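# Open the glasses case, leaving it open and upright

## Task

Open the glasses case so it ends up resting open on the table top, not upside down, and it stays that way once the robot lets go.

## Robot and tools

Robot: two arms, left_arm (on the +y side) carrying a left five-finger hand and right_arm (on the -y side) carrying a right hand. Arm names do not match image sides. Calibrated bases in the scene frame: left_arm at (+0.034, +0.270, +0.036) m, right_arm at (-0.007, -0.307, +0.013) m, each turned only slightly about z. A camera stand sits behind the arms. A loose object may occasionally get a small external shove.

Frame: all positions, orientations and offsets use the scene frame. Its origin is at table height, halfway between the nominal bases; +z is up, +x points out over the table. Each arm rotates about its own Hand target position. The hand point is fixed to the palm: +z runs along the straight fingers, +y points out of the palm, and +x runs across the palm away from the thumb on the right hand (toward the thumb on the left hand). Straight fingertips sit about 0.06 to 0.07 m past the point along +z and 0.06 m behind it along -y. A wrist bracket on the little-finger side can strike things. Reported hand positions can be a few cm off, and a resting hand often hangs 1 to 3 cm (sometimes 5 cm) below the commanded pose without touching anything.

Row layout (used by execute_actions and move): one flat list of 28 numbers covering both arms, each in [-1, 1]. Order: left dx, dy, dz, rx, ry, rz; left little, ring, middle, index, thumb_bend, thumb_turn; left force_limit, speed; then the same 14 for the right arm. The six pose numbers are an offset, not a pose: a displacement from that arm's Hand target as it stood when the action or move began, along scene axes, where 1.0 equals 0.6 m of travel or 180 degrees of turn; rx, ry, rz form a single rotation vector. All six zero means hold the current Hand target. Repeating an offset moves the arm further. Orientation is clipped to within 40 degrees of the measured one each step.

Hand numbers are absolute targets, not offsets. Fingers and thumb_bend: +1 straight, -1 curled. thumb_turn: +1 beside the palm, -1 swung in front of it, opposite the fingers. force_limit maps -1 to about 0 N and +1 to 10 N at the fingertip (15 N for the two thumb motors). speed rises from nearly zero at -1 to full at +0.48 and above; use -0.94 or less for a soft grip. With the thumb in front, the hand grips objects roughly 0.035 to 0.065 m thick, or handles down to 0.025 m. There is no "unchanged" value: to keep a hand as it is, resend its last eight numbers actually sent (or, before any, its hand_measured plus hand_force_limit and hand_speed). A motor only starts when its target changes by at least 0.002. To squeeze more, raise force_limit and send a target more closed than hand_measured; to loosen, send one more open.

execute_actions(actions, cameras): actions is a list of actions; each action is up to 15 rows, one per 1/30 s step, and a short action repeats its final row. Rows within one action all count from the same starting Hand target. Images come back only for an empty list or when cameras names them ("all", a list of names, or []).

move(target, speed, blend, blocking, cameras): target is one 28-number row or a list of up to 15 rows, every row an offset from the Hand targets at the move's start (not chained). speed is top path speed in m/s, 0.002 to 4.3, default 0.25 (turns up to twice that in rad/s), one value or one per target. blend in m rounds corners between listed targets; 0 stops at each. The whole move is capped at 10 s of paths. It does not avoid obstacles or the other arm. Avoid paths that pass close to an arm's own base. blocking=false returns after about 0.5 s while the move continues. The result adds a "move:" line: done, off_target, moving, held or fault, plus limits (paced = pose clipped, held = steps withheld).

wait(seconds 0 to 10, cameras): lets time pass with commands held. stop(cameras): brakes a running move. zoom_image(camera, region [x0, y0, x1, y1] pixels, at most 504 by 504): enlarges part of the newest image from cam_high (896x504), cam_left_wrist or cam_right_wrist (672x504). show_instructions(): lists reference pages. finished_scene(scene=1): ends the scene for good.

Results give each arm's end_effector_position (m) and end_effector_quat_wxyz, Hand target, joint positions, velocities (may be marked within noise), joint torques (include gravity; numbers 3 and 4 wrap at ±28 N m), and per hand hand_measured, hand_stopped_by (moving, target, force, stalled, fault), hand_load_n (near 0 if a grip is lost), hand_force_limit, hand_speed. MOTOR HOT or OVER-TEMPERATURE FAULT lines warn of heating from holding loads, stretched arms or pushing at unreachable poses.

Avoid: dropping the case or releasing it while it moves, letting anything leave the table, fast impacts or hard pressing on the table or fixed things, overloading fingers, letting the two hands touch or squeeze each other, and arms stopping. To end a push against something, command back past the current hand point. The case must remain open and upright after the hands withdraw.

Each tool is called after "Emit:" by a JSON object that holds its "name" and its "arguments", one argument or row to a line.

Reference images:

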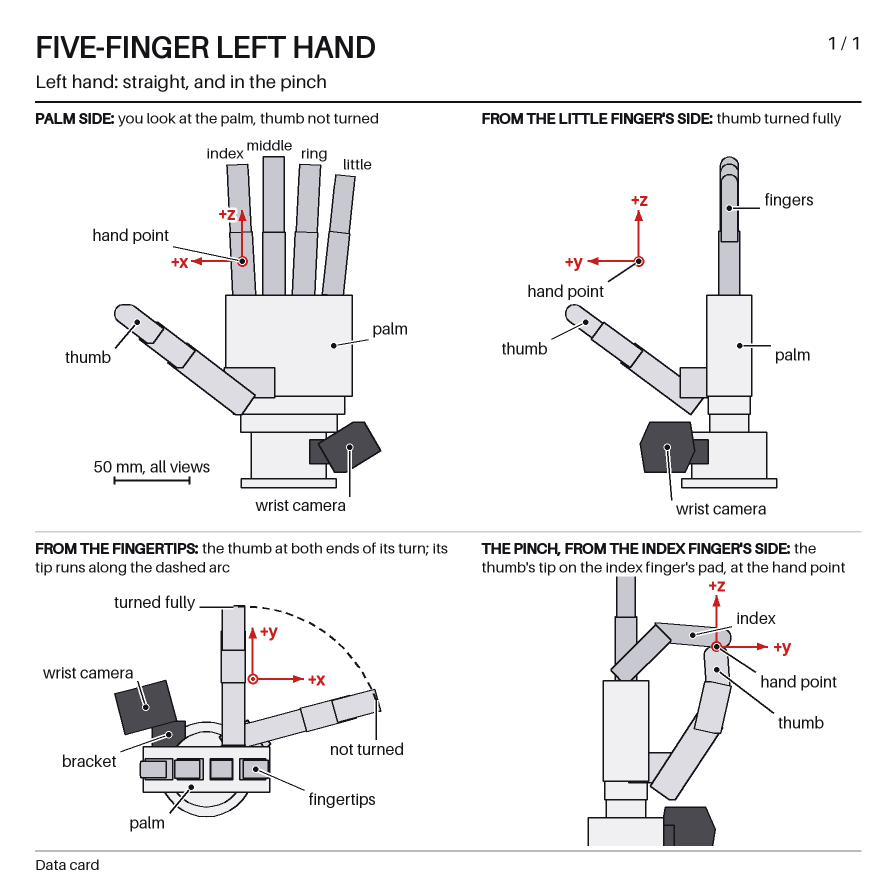

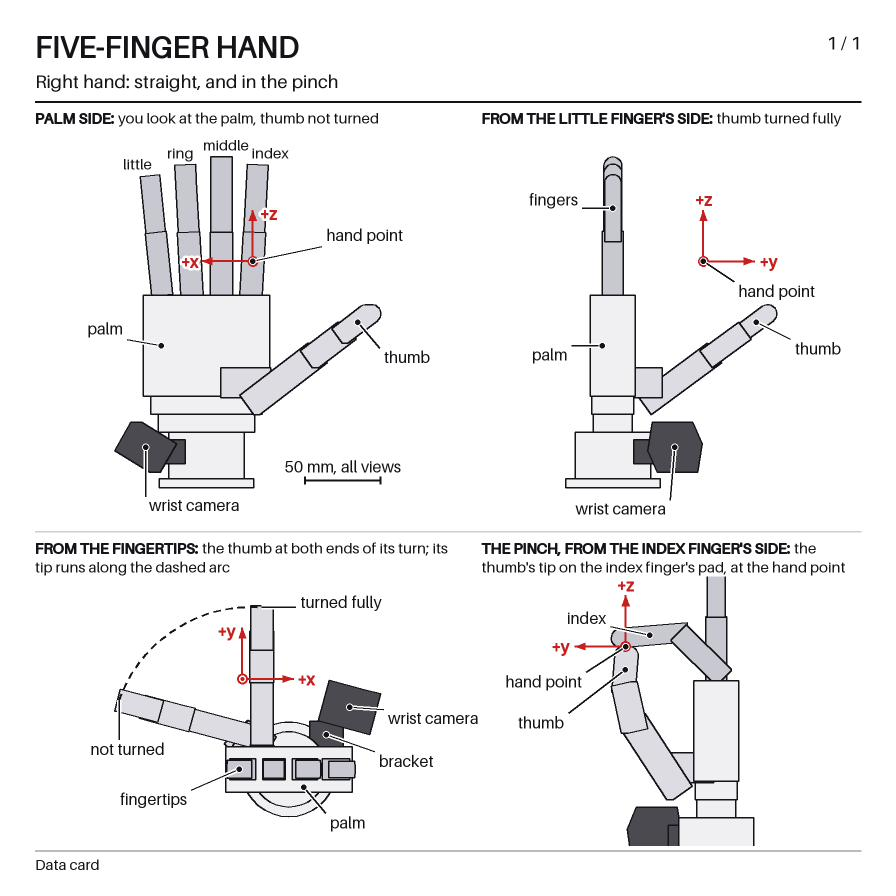

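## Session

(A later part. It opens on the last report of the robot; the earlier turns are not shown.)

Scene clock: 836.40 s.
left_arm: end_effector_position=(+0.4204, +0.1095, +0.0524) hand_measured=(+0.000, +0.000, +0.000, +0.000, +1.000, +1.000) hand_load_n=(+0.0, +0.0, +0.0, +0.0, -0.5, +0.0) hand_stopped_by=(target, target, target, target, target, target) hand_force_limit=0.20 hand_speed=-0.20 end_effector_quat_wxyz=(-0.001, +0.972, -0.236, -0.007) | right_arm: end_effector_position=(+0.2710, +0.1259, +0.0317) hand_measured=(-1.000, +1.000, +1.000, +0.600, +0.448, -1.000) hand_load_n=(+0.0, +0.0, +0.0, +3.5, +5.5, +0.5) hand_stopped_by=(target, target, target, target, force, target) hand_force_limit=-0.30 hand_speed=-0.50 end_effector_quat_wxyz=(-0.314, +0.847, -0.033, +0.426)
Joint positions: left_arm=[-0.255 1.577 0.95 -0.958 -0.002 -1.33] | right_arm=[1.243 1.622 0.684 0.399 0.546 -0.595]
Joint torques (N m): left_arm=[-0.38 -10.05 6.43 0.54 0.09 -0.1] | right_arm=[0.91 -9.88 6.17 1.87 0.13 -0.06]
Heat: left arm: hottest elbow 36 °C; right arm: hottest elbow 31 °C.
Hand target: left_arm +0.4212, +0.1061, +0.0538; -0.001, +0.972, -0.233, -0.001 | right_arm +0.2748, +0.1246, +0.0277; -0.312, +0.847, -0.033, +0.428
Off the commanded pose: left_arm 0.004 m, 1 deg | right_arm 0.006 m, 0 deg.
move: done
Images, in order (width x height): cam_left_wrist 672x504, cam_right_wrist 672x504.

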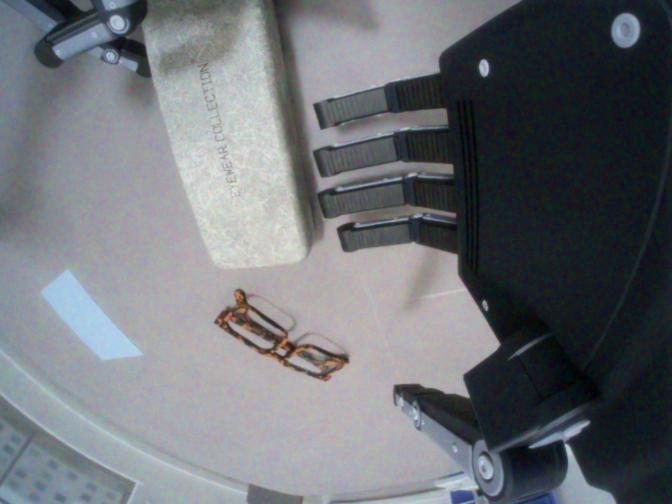

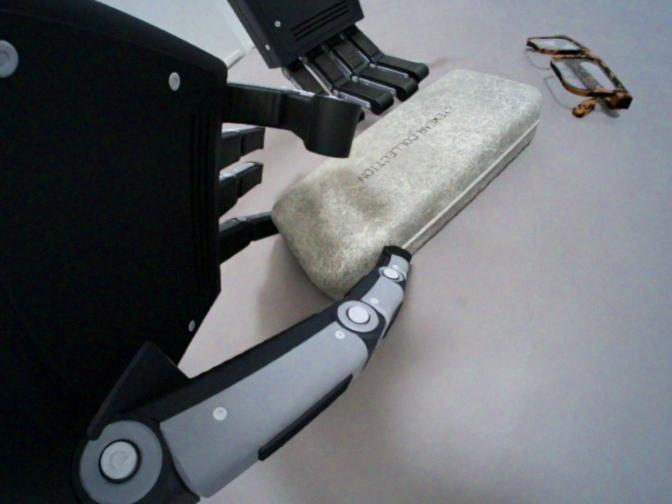

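Emit:
{"name": "move", "arguments": {
  "target": [-0.0165,-0.031,0.004,0,0,0, 0,0,0,0,1,1,0.2,-0.2, 0,0,0,0,0,0, -1,1,1,0.6,0.4,-1,-0.3,-0.5],
  "speed": 0.05,
  "cameras": ["cam_left_wrist","cam_right_wrist"]
}}

Emit:
{"name": "zoom_image", "arguments": {
  "camera": "cam_left_wrist",
  "region": [140, 0, 440, 300]
}}

Scene clock: 841.70 s.
left_arm: end_effector_position=(+0.4127, +0.0920, +0.0513) hand_measured=(+0.000, +0.000, +0.000, +0.000, +1.000, +1.000) hand_load_n=(+0.0, +0.5, +0.0, +0.0, +0.0, +0.0) hand_stopped_by=(target, target, target, target, target, target) hand_force_limit=0.20 hand_speed=-0.20 end_effector_quat_wxyz=(-0.002, +0.972, -0.234, -0.009) | right_arm: end_effector_position=(+0.2710, +0.1260, +0.0316) hand_measured=(-1.000, +1.000, +1.000, +0.600, +0.446, -1.000) hand_load_n=(+0.0, +0.0, +0.0, +1.0, +1.0, +1.0) hand_stopped_by=(target, target, target, target, force, target) hand_force_limit=-0.30 hand_speed=-0.50 end_effector_quat_wxyz=(-0.315, +0.848, -0.033, +0.426)
Joint positions: left_arm=[-0.303 1.573 0.942 -0.958 -0.003 -1.382] | right_arm=[1.243 1.622 0.684 0.399 0.546 -0.595]
Joint torques (N m): left_arm=[-0.67 -10.81 6.19 0.34 0.12 -0.09] | right_arm=[0.62 -10.23 6.15 1.8 0.14 -0.05]
Heat: left arm: hottest elbow 35 °C; right arm: hottest elbow 31 °C.
Hand target: left_arm +0.4114, +0.0875, +0.0562; -0.001, +0.972, -0.233, -0.001 | right_arm +0.2748, +0.1246, +0.0277; -0.312, +0.847, -0.033, +0.428
Off the commanded pose: left_arm 0.007 m, 1 deg | right_arm 0.006 m, 0 deg.
move: done
Images, in order (width x height): cam_left_wrist 672x504, cam_right_wrist 672x504.

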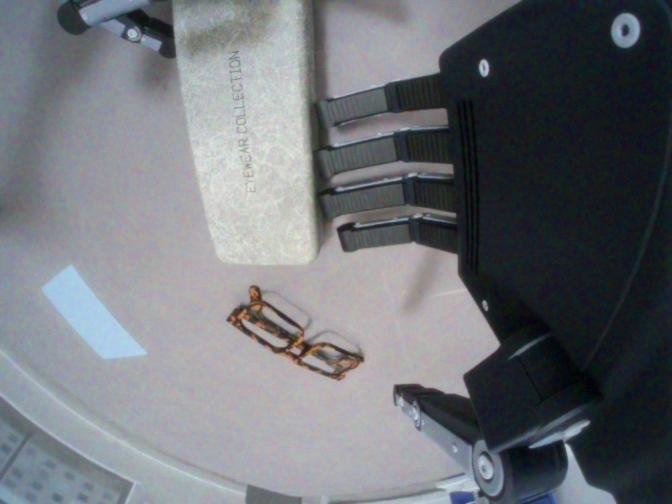

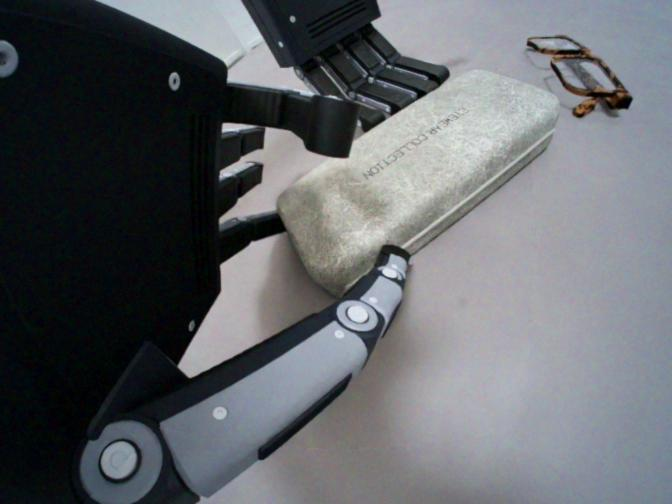

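Scaled by 1.680 from the camera's 672x504 image, which has a finer 960x720 frame.

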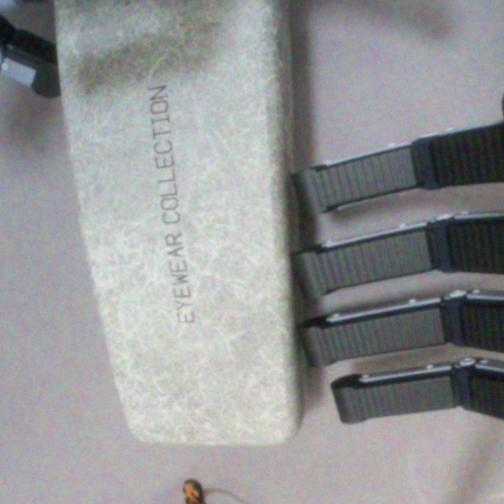

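Emit:
{"name": "move", "arguments": {
  "target": [0,0,0.0,0,0,0, 0,0,0,0,1,1,0.2,-0.2, 0,0,0,0,0,0, -1,1,1,0.6,0.2,-1,0.1,-0.85],
  "speed": 0.05,
  "cameras": ["cam_left_wrist","cam_right_wrist"]
}}

Scene clock: 854.63 s.
left_arm: end_effector_position=(+0.4128, +0.0920, +0.0513) hand_measured=(+0.000, +0.000, +0.000, +0.000, +1.000, +1.000) hand_load_n=(+0.0, +0.5, +0.0, +0.0, +0.0, +0.0) hand_stopped_by=(target, target, target, target, target, target) hand_force_limit=0.20 hand_speed=-0.20 end_effector_quat_wxyz=(-0.002, +0.972, -0.233, -0.009) | right_arm: end_effector_position=(+0.2710, +0.1260, +0.0316) hand_measured=(-1.000, +1.000, +1.000, +0.600, +0.384, -1.000) hand_load_n=(+0.0, +0.0, +0.0, +7.5, +8.0, +0.5) hand_stopped_by=(target, target, target, target, force, target) hand_force_limit=0.10 hand_speed=-0.85 end_effector_quat_wxyz=(-0.315, +0.848, -0.033, +0.426)
Joint positions: left_arm=[-0.303 1.573 0.942 -0.958 -0.003 -1.383] | right_arm=[1.243 1.622 0.684 0.399 0.546 -0.595]
Joint torques (N m): left_arm=[-0.62 -10.75 6.19 0.34 0.12 -0.1] | right_arm=[0.97 -9.88 6.2 1.8 0.13 -0.06]
Heat: left arm: hottest elbow 34 °C; right arm: hottest elbow 31 °C.
Hand target: left_arm +0.4115, +0.0875, +0.0562; -0.001, +0.972, -0.233, -0.001 | right_arm +0.2748, +0.1246, +0.0277; -0.312, +0.847, -0.033, +0.428
Off the commanded pose: left_arm 0.007 m, 1 deg | right_arm 0.006 m, 0 deg.
move: done
Images, in order (width x height): cam_left_wrist 672x504, cam_right_wrist 672x504.

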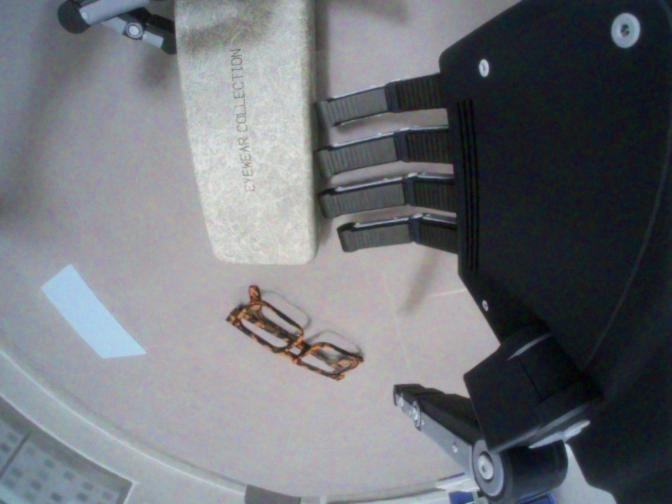

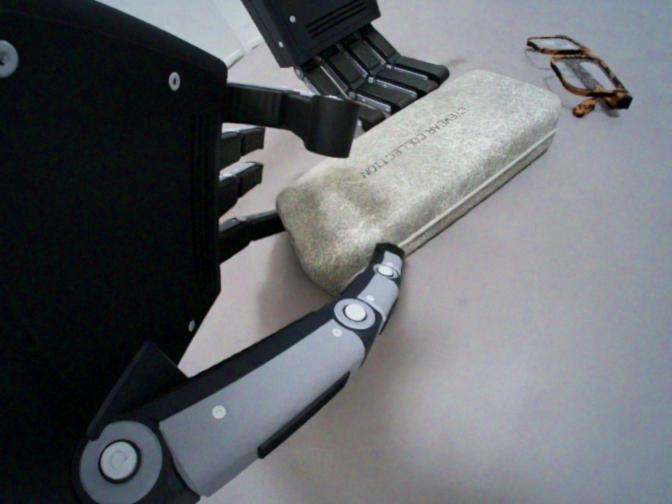

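Emit:
{"name": "move", "arguments": {
  "target": [-0.008,-0.014,0.0,0,0,0, -0.2,-0.2,-0.2,-0.2,1,1,0.2,-0.75, 0,0,0,0,0,0, -1,1,1,0.6,0.2,-1,0.1,-0.85],
  "speed": 0.05,
  "cameras": ["cam_left_wrist","cam_right_wrist"]
}}

Emit:
{"name": "zoom_image", "arguments": {
  "camera": "cam_left_wrist",
  "region": [140, 0, 440, 300]
}}

Scene clock: 859.57 s.
left_arm: end_effector_position=(+0.4062, +0.0832, +0.0505) hand_measured=(-0.200, -0.200, -0.200, -0.200, +1.000, +1.000) hand_load_n=(+0.0, +0.0, +0.0, +0.5, +0.0, +0.0) hand_stopped_by=(target, target, target, target, target, target) hand_force_limit=0.20 hand_speed=-0.75 end_effector_quat_wxyz=(-0.002, +0.972, -0.235, -0.011) | right_arm: end_effector_position=(+0.2710, +0.1260, +0.0316) hand_measured=(-1.000, +1.000, +1.000, +0.600, +0.384, -1.000) hand_load_n=(+0.0, +0.0, +0.0, +7.5, +8.0, +0.5) hand_stopped_by=(target, target, target, target, force, target) hand_force_limit=0.10 hand_speed=-0.85 end_effector_quat_wxyz=(-0.315, +0.848, -0.033, +0.426)
Joint positions: left_arm=[-0.329 1.568 0.934 -0.958 -0.003 -1.406] | right_arm=[1.243 1.622 0.684 0.399 0.546 -0.595]
Joint torques (N m): left_arm=[-0.5 -10.7 6.37 0.36 0.1 -0.11] | right_arm=[0.91 -9.99 6.19 1.78 0.14 -0.05]
Heat: left arm: hottest elbow 34 °C; right arm: hottest elbow 31 °C.
Hand target: left_arm +0.4067, +0.0792, +0.0562; -0.001, +0.972, -0.233, -0.001 | right_arm +0.2748, +0.1246, +0.0277; -0.312, +0.847, -0.033, +0.428
Off the commanded pose: left_arm 0.007 m, 1 deg | right_arm 0.006 m, 0 deg.
move: done
Images, in order (width x height): cam_left_wrist 672x504, cam_right_wrist 672x504.

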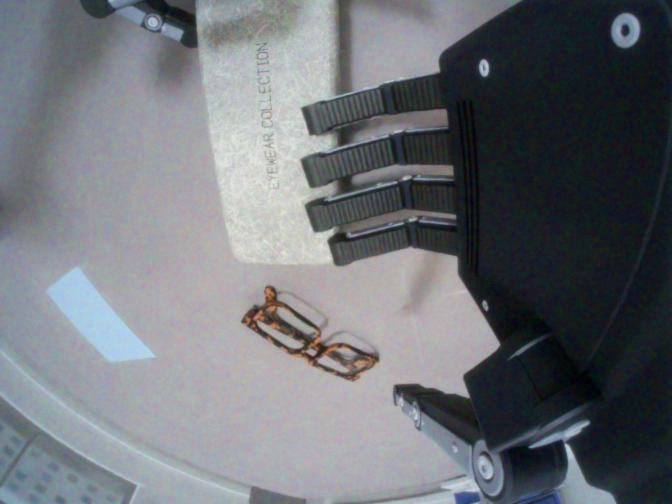

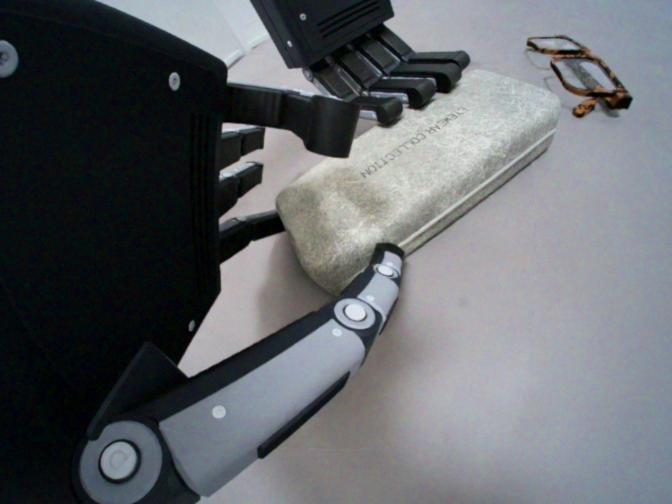

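Scaled by 1.680 from the camera's 672x504 image, which has a finer 960x720 frame.

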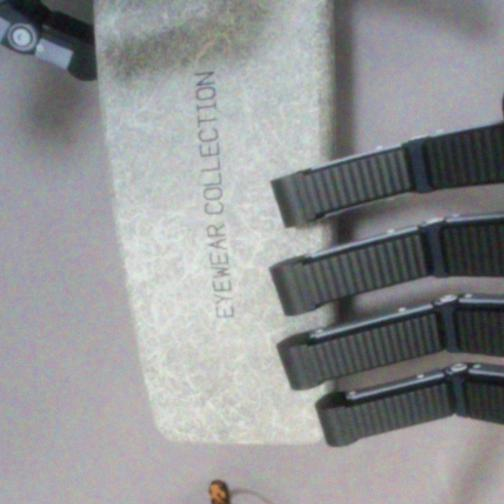

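Emit:
{"name": "move", "arguments": {
  "target": [
    [0,0,0.03,0,0,0, -0.2,-0.2,-0.2,-0.2,1,1,0.2,-0.75, 0,0,0,0,0,0, -1,1,1,0.6,0.2,-1,0.1,-0.85],
    [0.025,0.05,0.02,0,0,0, 0,0,0,0,1,1,0.2,-0.2, 0,0,0,0,0,0, -1,1,1,0.6,0.2,-1,0.1,-0.85],
    [0.025,0.05,-0.014,0,0,0, 0,0,0,0,1,1,0.2,-0.2, 0,0,0,0,0,0, -1,1,1,0.6,0.2,-1,0.1,-0.85]
  ],
  "speed": 0.1,
  "cameras": ["cam_left_wrist","cam_right_wrist"]
}}

Emit:
{"name": "zoom_image", "arguments": {
  "camera": "cam_left_wrist",
  "region": [140, 0, 440, 300]
}}

Scene clock: 877.90 s.
left_arm: end_effector_position=(+0.4177, +0.1084, +0.0495) hand_measured=(+0.000, +0.000, +0.000, +0.000, +1.000, +1.000) hand_load_n=(+0.0, +0.0, +0.0, +0.0, +0.0, +0.0) hand_stopped_by=(target, target, target, target, target, target) hand_force_limit=0.20 hand_speed=-0.20 end_effector_quat_wxyz=(-0.002, +0.973, -0.230, -0.005) | right_arm: end_effector_position=(+0.2710, +0.1260, +0.0316) hand_measured=(-1.000, +1.000, +1.000, +0.600, +0.384, -1.000) hand_load_n=(+0.0, +0.0, +0.0, +7.0, +8.5, +0.0) hand_stopped_by=(target, target, target, target, force, target) hand_force_limit=0.10 hand_speed=-0.85 end_effector_quat_wxyz=(-0.315, +0.848, -0.033, +0.426)
Joint positions: left_arm=[-0.26 1.571 0.934 -0.943 -0.003 -1.347] | right_arm=[1.243 1.622 0.684 0.399 0.546 -0.595]
Joint torques (N m): left_arm=[0.56 -8.94 7.02 0.55 0.11 0.13] | right_arm=[1.26 -9.82 6.19 1.74 0.13 -0.06]
Heat: left arm: hottest elbow 34 °C; right arm: hottest elbow 31 °C.
Hand target: left_arm +0.4216, +0.1092, +0.0477; -0.001, +0.972, -0.233, -0.001 | right_arm +0.2748, +0.1246, +0.0277; -0.312, +0.847, -0.033, +0.428
Off the commanded pose: left_arm 0.004 m, 1 deg | right_arm 0.006 m, 0 deg.
move: done; target 2's new numbers were sent with left_arm's hand 0.015 m and 1 deg from that target
Images, in order (width x height): cam_left_wrist 672x504, cam_right_wrist 672x504.

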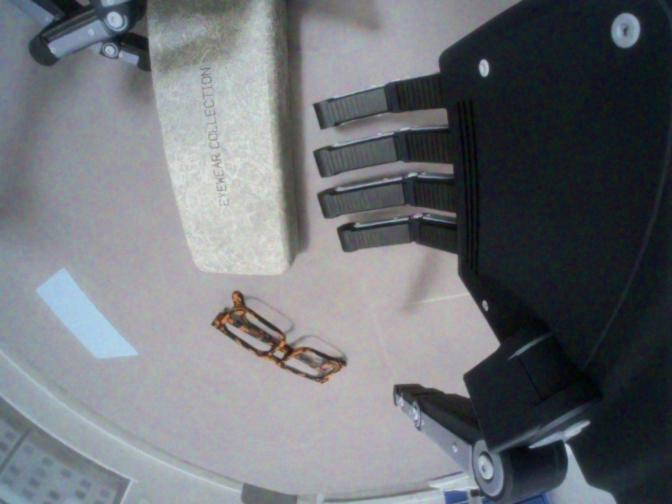

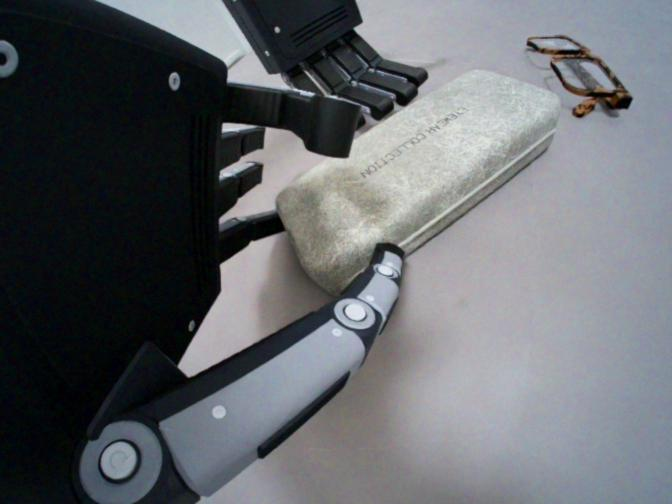

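Scaled by 1.680 from the camera's 672x504 image, which has a finer 960x720 frame.

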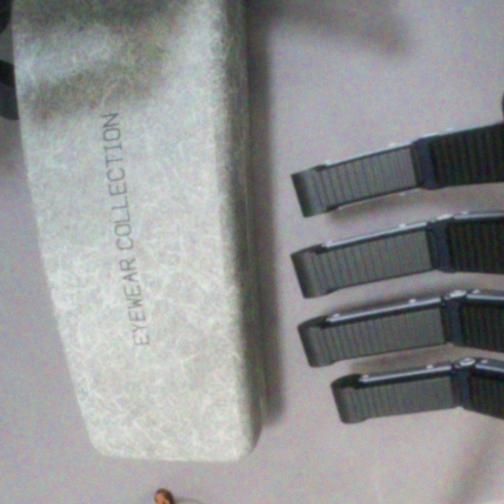

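Emit:
{"name": "move", "arguments": {
  "target": [-0.024,-0.0456,-0.001,0,0,0, 0,0,0,0,1,1,0.2,-0.2, 0,0,0,0,0,0, -1,1,1,0.6,0.2,-1,0.1,-0.85],
  "speed": 0.06,
  "cameras": ["cam_left_wrist","cam_right_wrist"]
}}

Emit:
{"name": "zoom_image", "arguments": {
  "camera": "cam_left_wrist",
  "region": [140, 0, 440, 300]
}}

Scene clock: 886.73 s.
left_arm: end_effector_position=(+0.4106, +0.0866, +0.0472) hand_measured=(+0.000, +0.000, +0.000, +0.000, +1.000, +1.000) hand_load_n=(-0.5, +0.0, +0.0, +0.0, +0.0, +0.0) hand_stopped_by=(target, target, target, target, target, target) hand_force_limit=0.20 hand_speed=-0.20 end_effector_quat_wxyz=(-0.002, +0.972, -0.233, -0.003) | right_arm: end_effector_position=(+0.2709, +0.1261, +0.0316) hand_measured=(-1.000, +1.000, +1.000, +0.600, +0.380, -1.000) hand_load_n=(+0.0, +0.0, +0.0, +0.5, +0.5, +0.5) hand_stopped_by=(target, target, target, target, force, target) hand_force_limit=0.10 hand_speed=-0.85 end_effector_quat_wxyz=(-0.315, +0.848, -0.033, +0.426)
Joint positions: left_arm=[-0.318 1.571 0.926 -0.931 -0.003 -1.398] | right_arm=[1.243 1.622 0.684 0.399 0.545 -0.595]
Joint torques (N m): left_arm=[-0.85 -9.88 6.06 0.39 0.12 -0.11] | right_arm=[1.03 -9.93 6.17 1.83 0.2 -0.05]
Heat: left arm: hottest elbow 34 °C; right arm: hottest elbow 31 °C.
Hand target: left_arm +0.4072, +0.0818, +0.0471; -0.001, +0.972, -0.233, -0.001 | right_arm +0.2748, +0.1246, +0.0277; -0.312, +0.847, -0.033, +0.428
Off the commanded pose: left_arm 0.006 m, 0 deg | right_arm 0.006 m, 0 deg.
move: done
Images, in order (width x height): cam_left_wrist 672x504, cam_right_wrist 672x504.

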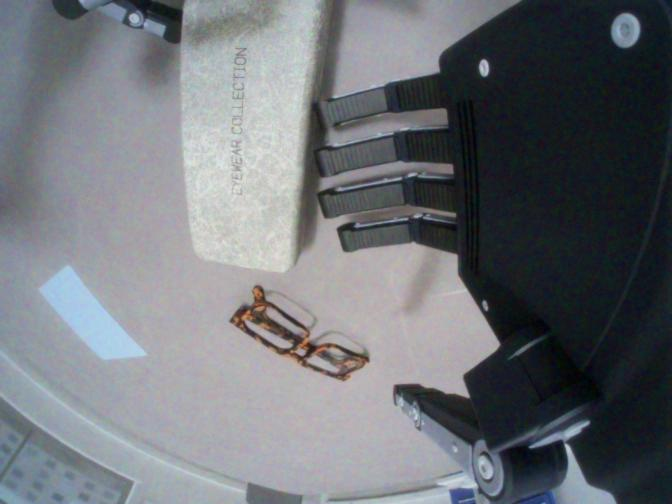

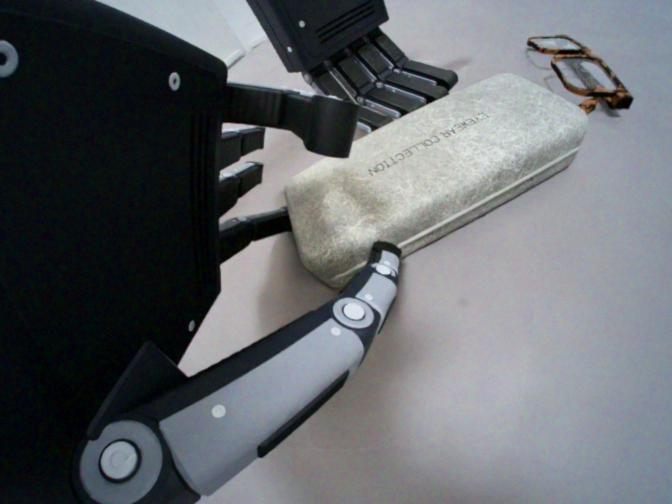

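Scaled by 1.680 from the camera's 672x504 image, which has a finer 960x720 frame.

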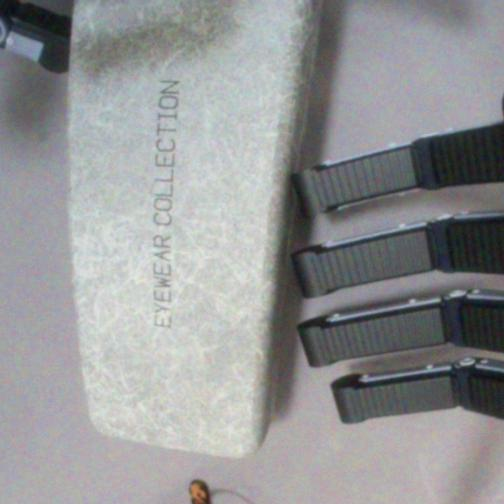

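Emit:
{"name": "move", "arguments": {
  "target": [
    [0.05,0.08,0.03,0,0,0, 0,0,0,0,1,1,0.2,-0.2, 0,0,0,0,0,0, -1,1,1,1,1,-1,0.1,-0.4],
    [0.05,0.08,0.03,0,0,-0.08, 0,0,0,0,1,1,0.2,-0.2, 0,0,0.07,0,0,0, -1,1,1,1,1,-1,0.1,-0.4],
    [0.05,0.08,0.03,0,0,-0.08, 0,0,0,0,1,1,0.2,-0.2, 0,0,0.071,0,0,0, -1,-1,-1,1,1,-1,0.1,-0.2]
  ],
  "speed": 0.12,
  "cameras": ["cam_left_wrist","cam_right_wrist"]
}}

Scene clock: 944.33 s.
left_arm: end_effector_position=(+0.4171, +0.1302, +0.0542) hand_measured=(+0.000, +0.000, +0.000, +0.000, +1.000, +1.000) hand_load_n=(+0.0, +0.5, +0.5, +0.0, +0.0, +0.0) hand_stopped_by=(target, target, target, target, target, target) hand_force_limit=0.20 hand_speed=-0.20 end_effector_quat_wxyz=(+0.001, +0.936, -0.351, -0.015) | right_arm: end_effector_position=(+0.2671, +0.1157, +0.0564) hand_measured=(-1.000, -1.000, -1.000, +1.000, +1.000, -1.000) hand_load_n=(+0.0, +0.0, +0.5, +0.0, +0.0, +0.0) hand_stopped_by=(target, target, target, target, target, target) hand_force_limit=0.10 hand_speed=-0.20 end_effector_quat_wxyz=(-0.304, +0.853, -0.029, +0.423)
Joint positions: left_arm=[-0.204 1.604 0.988 -0.985 -0.004 -1.036] | right_arm=[1.243 1.531 0.687 0.279 0.545 -0.596]
Joint torques (N m): left_arm=[0.79 -9.29 10.8 -0.32 0.11 0.13] | right_arm=[1.08 -11.11 9.22 0.92 0.19 -0.06]
Heat: left arm: hottest elbow 32 °C; right arm: hottest elbow 31 °C.
Hand target: left_arm +0.4372, +0.1297, +0.0651; -0.001, +0.936, -0.353, -0.001 | right_arm +0.2748, +0.1246, +0.0703; -0.312, +0.848, -0.032, +0.428
Off the commanded pose: left_arm 0.023 m, 2 deg | right_arm 0.018 m, 1 deg.
move: off_target (left_arm, right_arm); target 3's new numbers were sent with right_arm's hand 0.023 m and 2 deg from that target
Images, in order (width x height): cam_left_wrist 672x504, cam_right_wrist 672x504.

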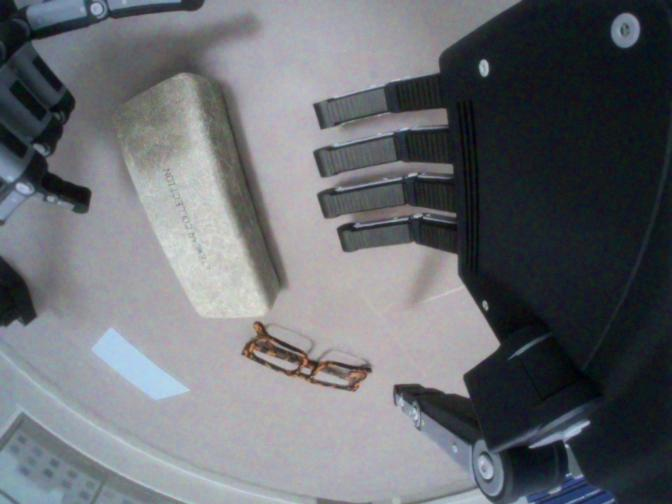

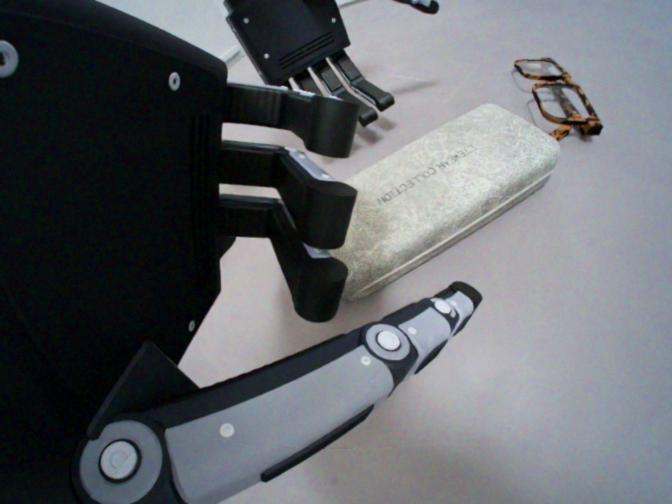

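Emit:
{"name": "move", "arguments": {
  "target": [
    [0.0,0.0,0.0,0,0,0, 0,0,0,0,1,1,0.2,-0.2, 0,0,0,0,0,0, -1,1,1,1,1,-1,0.1,-0.2],
    [0.0,0.0,0.0,0,0,0, 0,0,0,0,1,1,0.2,-0.2, 0,0.003,-0.076,0,0,0, -1,1,1,1,1,-1,0.1,-0.2]
  ],
  "speed": 0.1,
  "cameras": ["cam_left_wrist","cam_right_wrist"]
}}

Emit:
{"name": "zoom_image", "arguments": {
  "camera": "cam_right_wrist",
  "region": [240, 60, 600, 340]
}}

Scene clock: 970.57 s.
left_arm: end_effector_position=(+0.4171, +0.1302, +0.0542) hand_measured=(+0.000, +0.000, +0.000, +0.000, +1.000, +1.000) hand_load_n=(+0.0, +0.0, +0.0, +0.0, -0.5, +0.0) hand_stopped_by=(target, target, target, target, target, target) hand_force_limit=0.20 hand_speed=-0.20 end_effector_quat_wxyz=(+0.001, +0.936, -0.351, -0.015) | right_arm: end_effector_position=(+0.2710, +0.1261, +0.0260) hand_measured=(-1.000, +1.000, +1.000, +1.000, +1.000, -1.000) hand_load_n=(+0.0, +0.0, +0.0, +0.0, +0.0, +0.0) hand_stopped_by=(target, target, target, target, target, target) hand_force_limit=0.10 hand_speed=-0.20 end_effector_quat_wxyz=(-0.311, +0.850, -0.031, +0.425)
Joint positions: left_arm=[-0.204 1.604 0.988 -0.985 -0.004 -1.036] | right_arm=[1.243 1.637 0.686 0.403 0.545 -0.597]
Joint torques (N m): left_arm=[0.79 -9.29 10.78 -0.31 0.11 0.13] | right_arm=[1.08 -9.93 6.19 1.69 0.24 -0.02]
Heat: left arm: hottest elbow 33 °C; right arm: hottest elbow 31 °C.
Hand target: left_arm +0.4372, +0.1297, +0.0651; -0.001, +0.936, -0.353, -0.001 | right_arm +0.2748, +0.1264, +0.0246; -0.312, +0.848, -0.032, +0.428
Off the commanded pose: left_arm 0.023 m, 2 deg | right_arm 0.004 m, 0 deg.
move: off_target (left_arm)
Images, in order (width x height): cam_left_wrist 672x504, cam_right_wrist 672x504.

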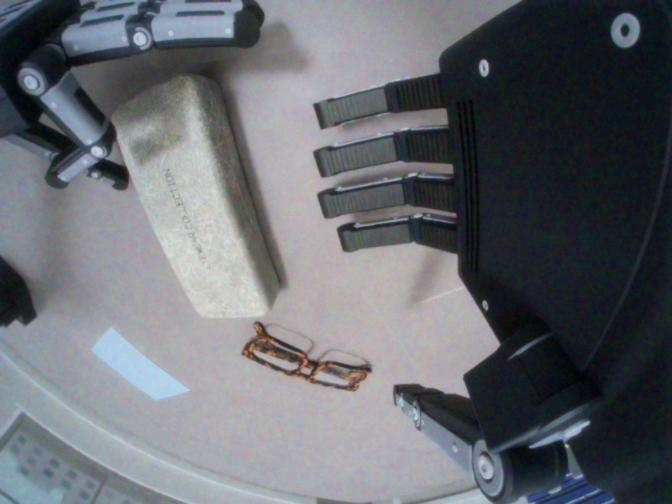

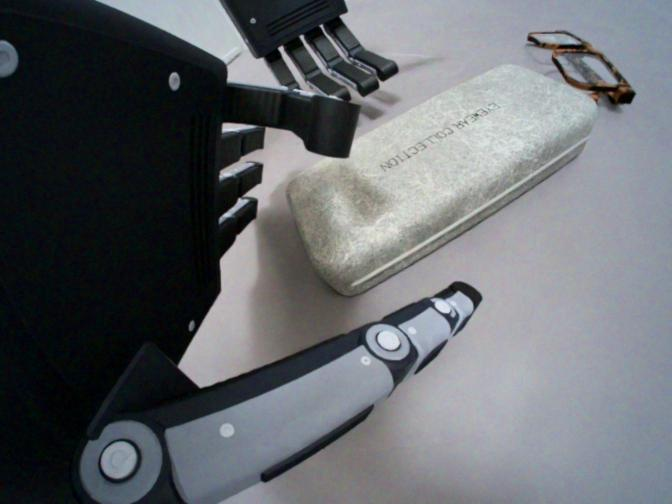

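Scaled by 1.400 from the camera's 672x504 image, which has a finer 960x720 frame.

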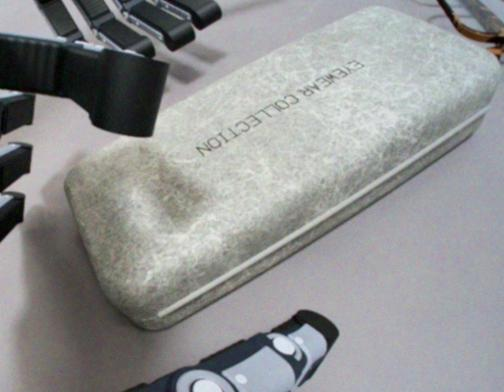

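Emit:
{"name": "move", "arguments": {
  "target": [
    [0.0,0.0,0.0,0,0,0, 0,0,0,0,1,1,0.2,-0.2, 0,0,0,0,0,0, -1,1,1,0.6,1,-1,-0.3,-0.7],
    [0.0,0.0,0.0,0,0,0, 0,0,0,0,1,1,0.2,-0.2, 0,0,0,0,0,0, -1,1,1,0.6,0.2,-1,-0.2,-0.85]
  ],
  "speed": 0.1,
  "cameras": ["cam_left_wrist","cam_right_wrist"]
}}

Emit:
{"name": "zoom_image", "arguments": {
  "camera": "cam_right_wrist",
  "region": [240, 60, 600, 340]
}}

Scene clock: 980.40 s.
left_arm: end_effector_position=(+0.4171, +0.1302, +0.0542) hand_measured=(+0.000, +0.000, +0.000, +0.000, +1.000, +1.000) hand_load_n=(+0.0, +0.0, +0.0, +0.0, +0.0, +0.0) hand_stopped_by=(target, target, target, target, target, target) hand_force_limit=0.20 hand_speed=-0.20 end_effector_quat_wxyz=(+0.001, +0.936, -0.351, -0.015) | right_arm: end_effector_position=(+0.2723, +0.1296, +0.0296) hand_measured=(-1.000, +1.000, +1.000, +0.600, +0.200, -1.000) hand_load_n=(+0.0, +0.0, +0.0, +1.5, +0.5, +0.0) hand_stopped_by=(target, target, target, target, target, target) hand_force_limit=-0.20 hand_speed=-0.85 end_effector_quat_wxyz=(-0.319, +0.845, -0.034, +0.428)
Joint positions: left_arm=[-0.204 1.604 0.988 -0.985 -0.004 -1.036] | right_arm=[1.243 1.637 0.686 0.424 0.545 -0.597]
Joint torques (N m): left_arm=[0.79 -9.29 10.78 -0.31 0.11 0.13] | right_arm=[1.2 -10.29 6.26 1.11 0.25 -0.02]
Heat: left arm: hottest elbow 34 °C; right arm: hottest elbow 31 °C.
Hand target: left_arm +0.4372, +0.1297, +0.0651; -0.001, +0.936, -0.353, -0.001 | right_arm +0.2748, +0.1264, +0.0245; -0.312, +0.848, -0.032, +0.428
Off the commanded pose: left_arm 0.023 m, 2 deg | right_arm 0.006 m, 1 deg.
move: off_target (left_arm)
Images, in order (width x height): cam_left_wrist 672x504, cam_right_wrist 672x504.

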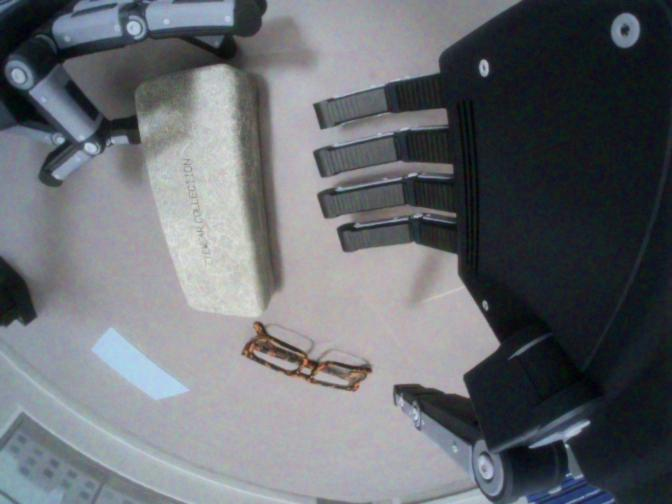

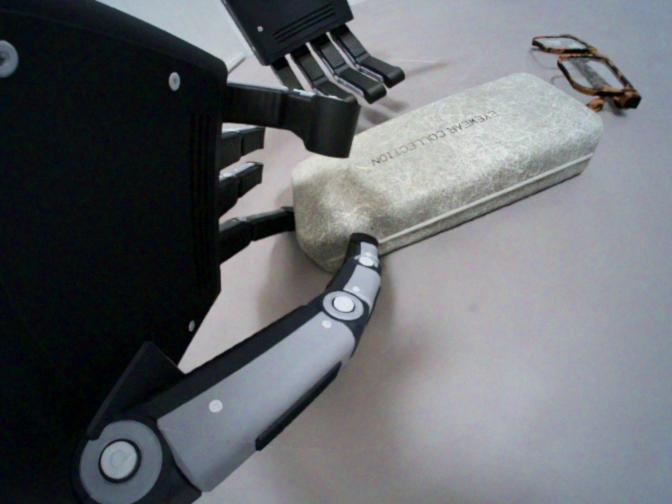

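Scaled by 1.400 from the camera's 672x504 image, which has a finer 960x720 frame.

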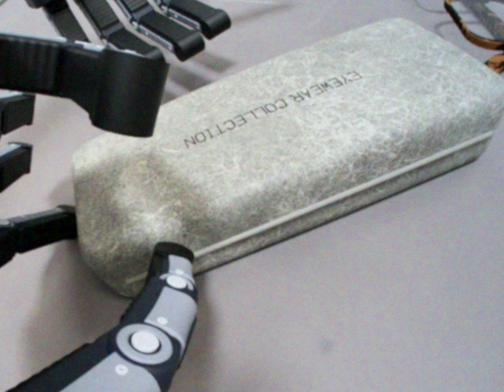

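Emit:
{"name": "move", "arguments": {
  "target": [
    [0.0,0.0,0.0,0,0,0, 0,0,0,0,1,1,0.2,-0.2, 0,0,0,0,0,0, -1,1,1,1,1,-1,0.1,-0.4],
    [0.0,0.0,0.0,0,0,0, 0,0,0,0,1,1,0.2,-0.2, -0.05,0.0,0.13,0,0,0, 1,1,1,1,1,-1,0.1,-0.4],
    [0.0,0.0,0.0,0,0,0, 0,0,0,0,1,1,0.2,-0.2, -0.15,-0.1,0.15,0,0,0, 1,1,1,1,1,1,0.1,-0.4]
  ],
  "speed": 0.15,
  "cameras": ["all"]
}}

Scene clock: 1046.30 s.
left_arm: end_effector_position=(+0.4171, +0.1302, +0.0542) hand_measured=(+0.000, +0.000, +0.000, +0.000, +1.000, +1.000) hand_load_n=(+0.0, +0.0, +0.0, +0.0, +0.0, +0.0) hand_stopped_by=(target, target, target, target, target, target) hand_force_limit=0.20 hand_speed=-0.20 end_effector_quat_wxyz=(+0.001, +0.936, -0.351, -0.015) | right_arm: end_effector_position=(+0.1881, +0.0656, +0.1109) hand_measured=(+1.000, +1.000, +1.000, +1.000, +1.000, +1.000) hand_load_n=(+0.0, +0.0, +0.0, +0.0, +0.0, +0.0) hand_stopped_by=(target, target, target, target, target, target) hand_force_limit=0.10 hand_speed=-0.40 end_effector_quat_wxyz=(-0.308, +0.849, -0.032, +0.429)
Joint positions: left_arm=[-0.204 1.604 0.988 -0.985 -0.004 -1.036] | right_arm=[1.426 1.213 0.576 0.016 0.707 -0.476]
Joint torques (N m): left_arm=[0.79 -9.23 10.78 -0.32 0.11 0.13] | right_arm=[2.14 -7.59 8.06 0.88 0.48 0.11]
Heat: left arm: hottest elbow 35 °C; right arm: hottest elbow 31 °C.
Hand target: left_arm +0.4372, +0.1297, +0.0651; -0.001, +0.936, -0.353, -0.001 | right_arm +0.1848, +0.0664, +0.1146; -0.312, +0.847, -0.033, +0.428
Off the commanded pose: left_arm 0.023 m, 2 deg | right_arm 0.005 m, 1 deg.
move: off_target (left_arm); target 2's new numbers were sent with right_arm's hand 0.028 m and 3 deg from that target

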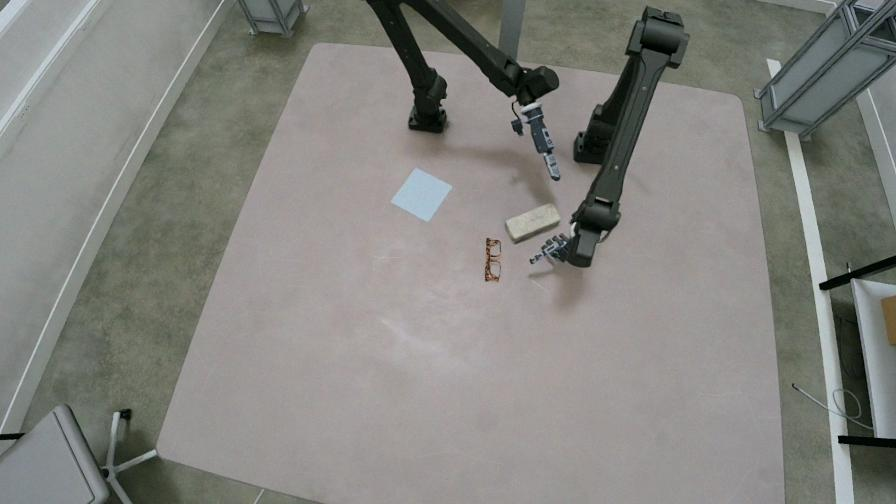

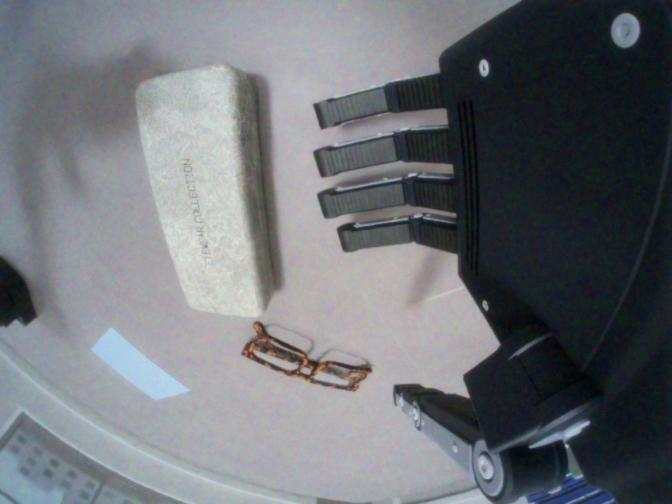

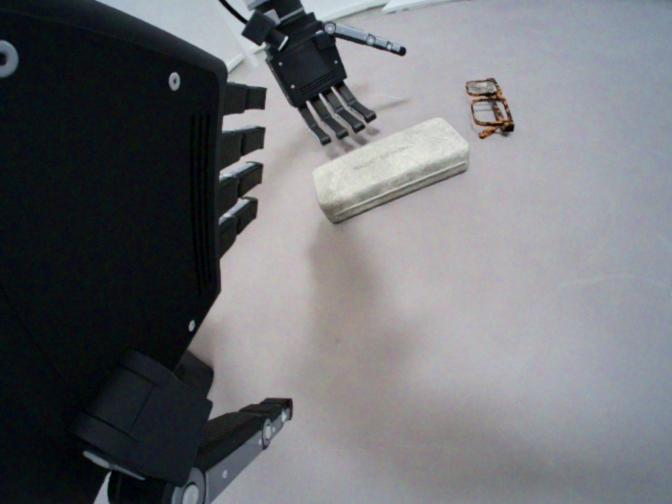

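Emit:
{"name": "execute_actions", "arguments": {
  "actions": []
}}

Scene clock: 1076.00 s.
left_arm: end_effector_position=(+0.4171, +0.1302, +0.0542) hand_measured=(+0.000, +0.000, +0.000, +0.000, +1.000, +1.000) hand_load_n=(+0.0, +0.0, +0.0, +0.5, +0.0, +0.0) hand_stopped_by=(target, target, target, target, target, target) hand_force_limit=0.20 hand_speed=-0.20 end_effector_quat_wxyz=(+0.001, +0.936, -0.351, -0.015) | right_arm: end_effector_position=(+0.1881, +0.0656, +0.1109) hand_measured=(+1.000, +1.000, +1.000, +1.000, +1.000, +1.000) hand_load_n=(-0.5, +0.0, +0.0, +0.0, +0.0, +0.0) hand_stopped_by=(target, target, target, target, target, target) hand_force_limit=0.10 hand_speed=-0.40 end_effector_quat_wxyz=(-0.308, +0.849, -0.032, +0.429)
Joint positions: left_arm=[-0.204 1.604 0.988 -0.985 -0.004 -1.036] | right_arm=[1.426 1.213 0.576 0.016 0.707 -0.476]
Joint velocities: within noise
Joint torques (N m): left_arm=[0.79 -9.35 10.8 -0.31 0.11 0.13] | right_arm=[2.14 -7.88 8.1 0.96 0.5 0.11]
Heat: left arm: hottest elbow 35 °C; right arm: hottest elbow 32 °C.
Hand target: left_arm +0.4372, +0.1297, +0.0651; -0.001, +0.936, -0.353, -0.001 | right_arm +0.1848, +0.0664, +0.1146; -0.312, +0.847, -0.033, +0.428
Off the commanded pose: left_arm 0.023 m, 2 deg | right_arm 0.005 m, 1 deg.

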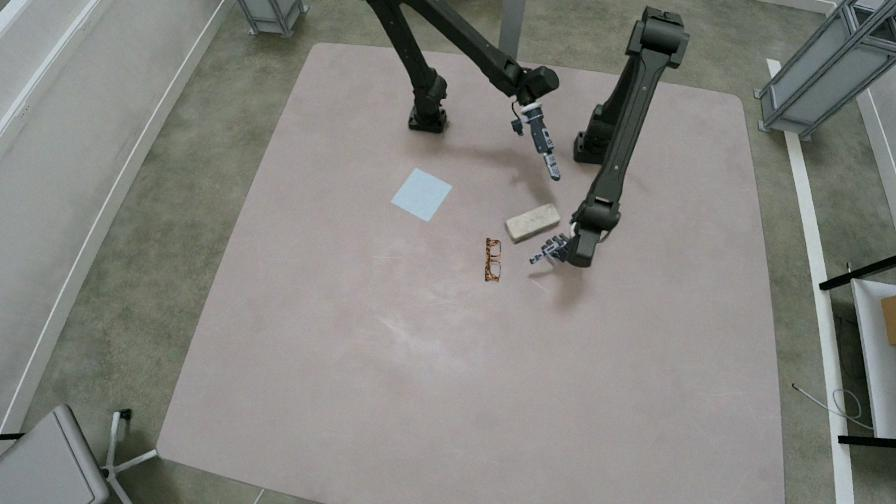

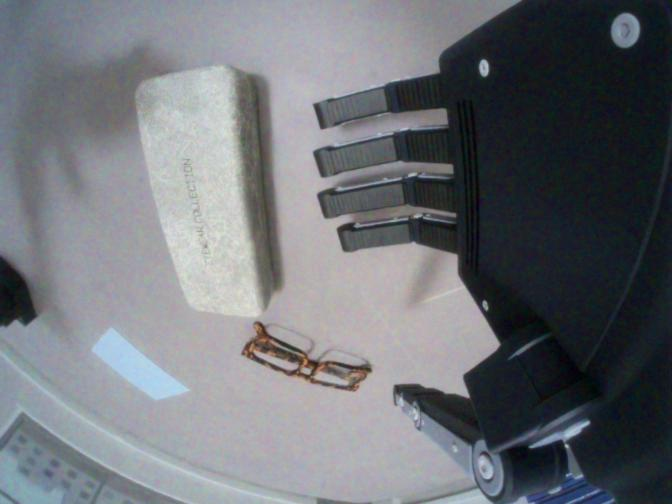

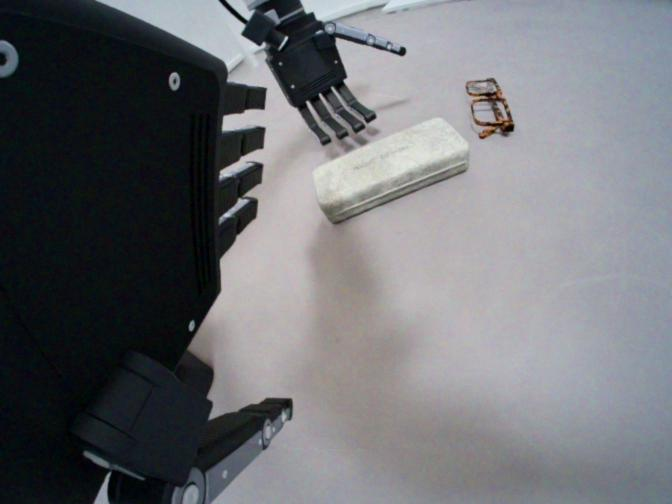

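Emit:
{"name": "zoom_image", "arguments": {
  "camera": "cam_right_wrist",
  "region": [290, 100, 490, 250]
}}

Emit:
{"name": "zoom_image", "arguments": {
  "camera": "cam_left_wrist",
  "region": [120, 50, 320, 330]
}}

Scaled by 2.520 from the camera's 672x504 image, which has a finer 960x720 frame.

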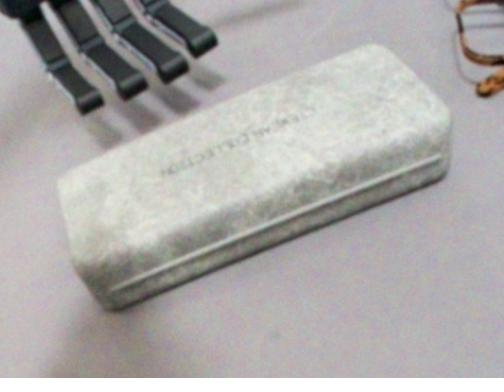

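Scaled by 1.800 from the camera's 672x504 image, which has a finer 960x720 frame.

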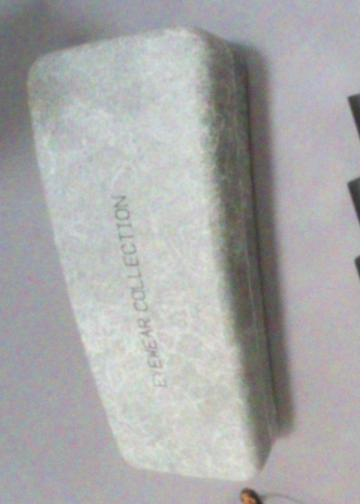

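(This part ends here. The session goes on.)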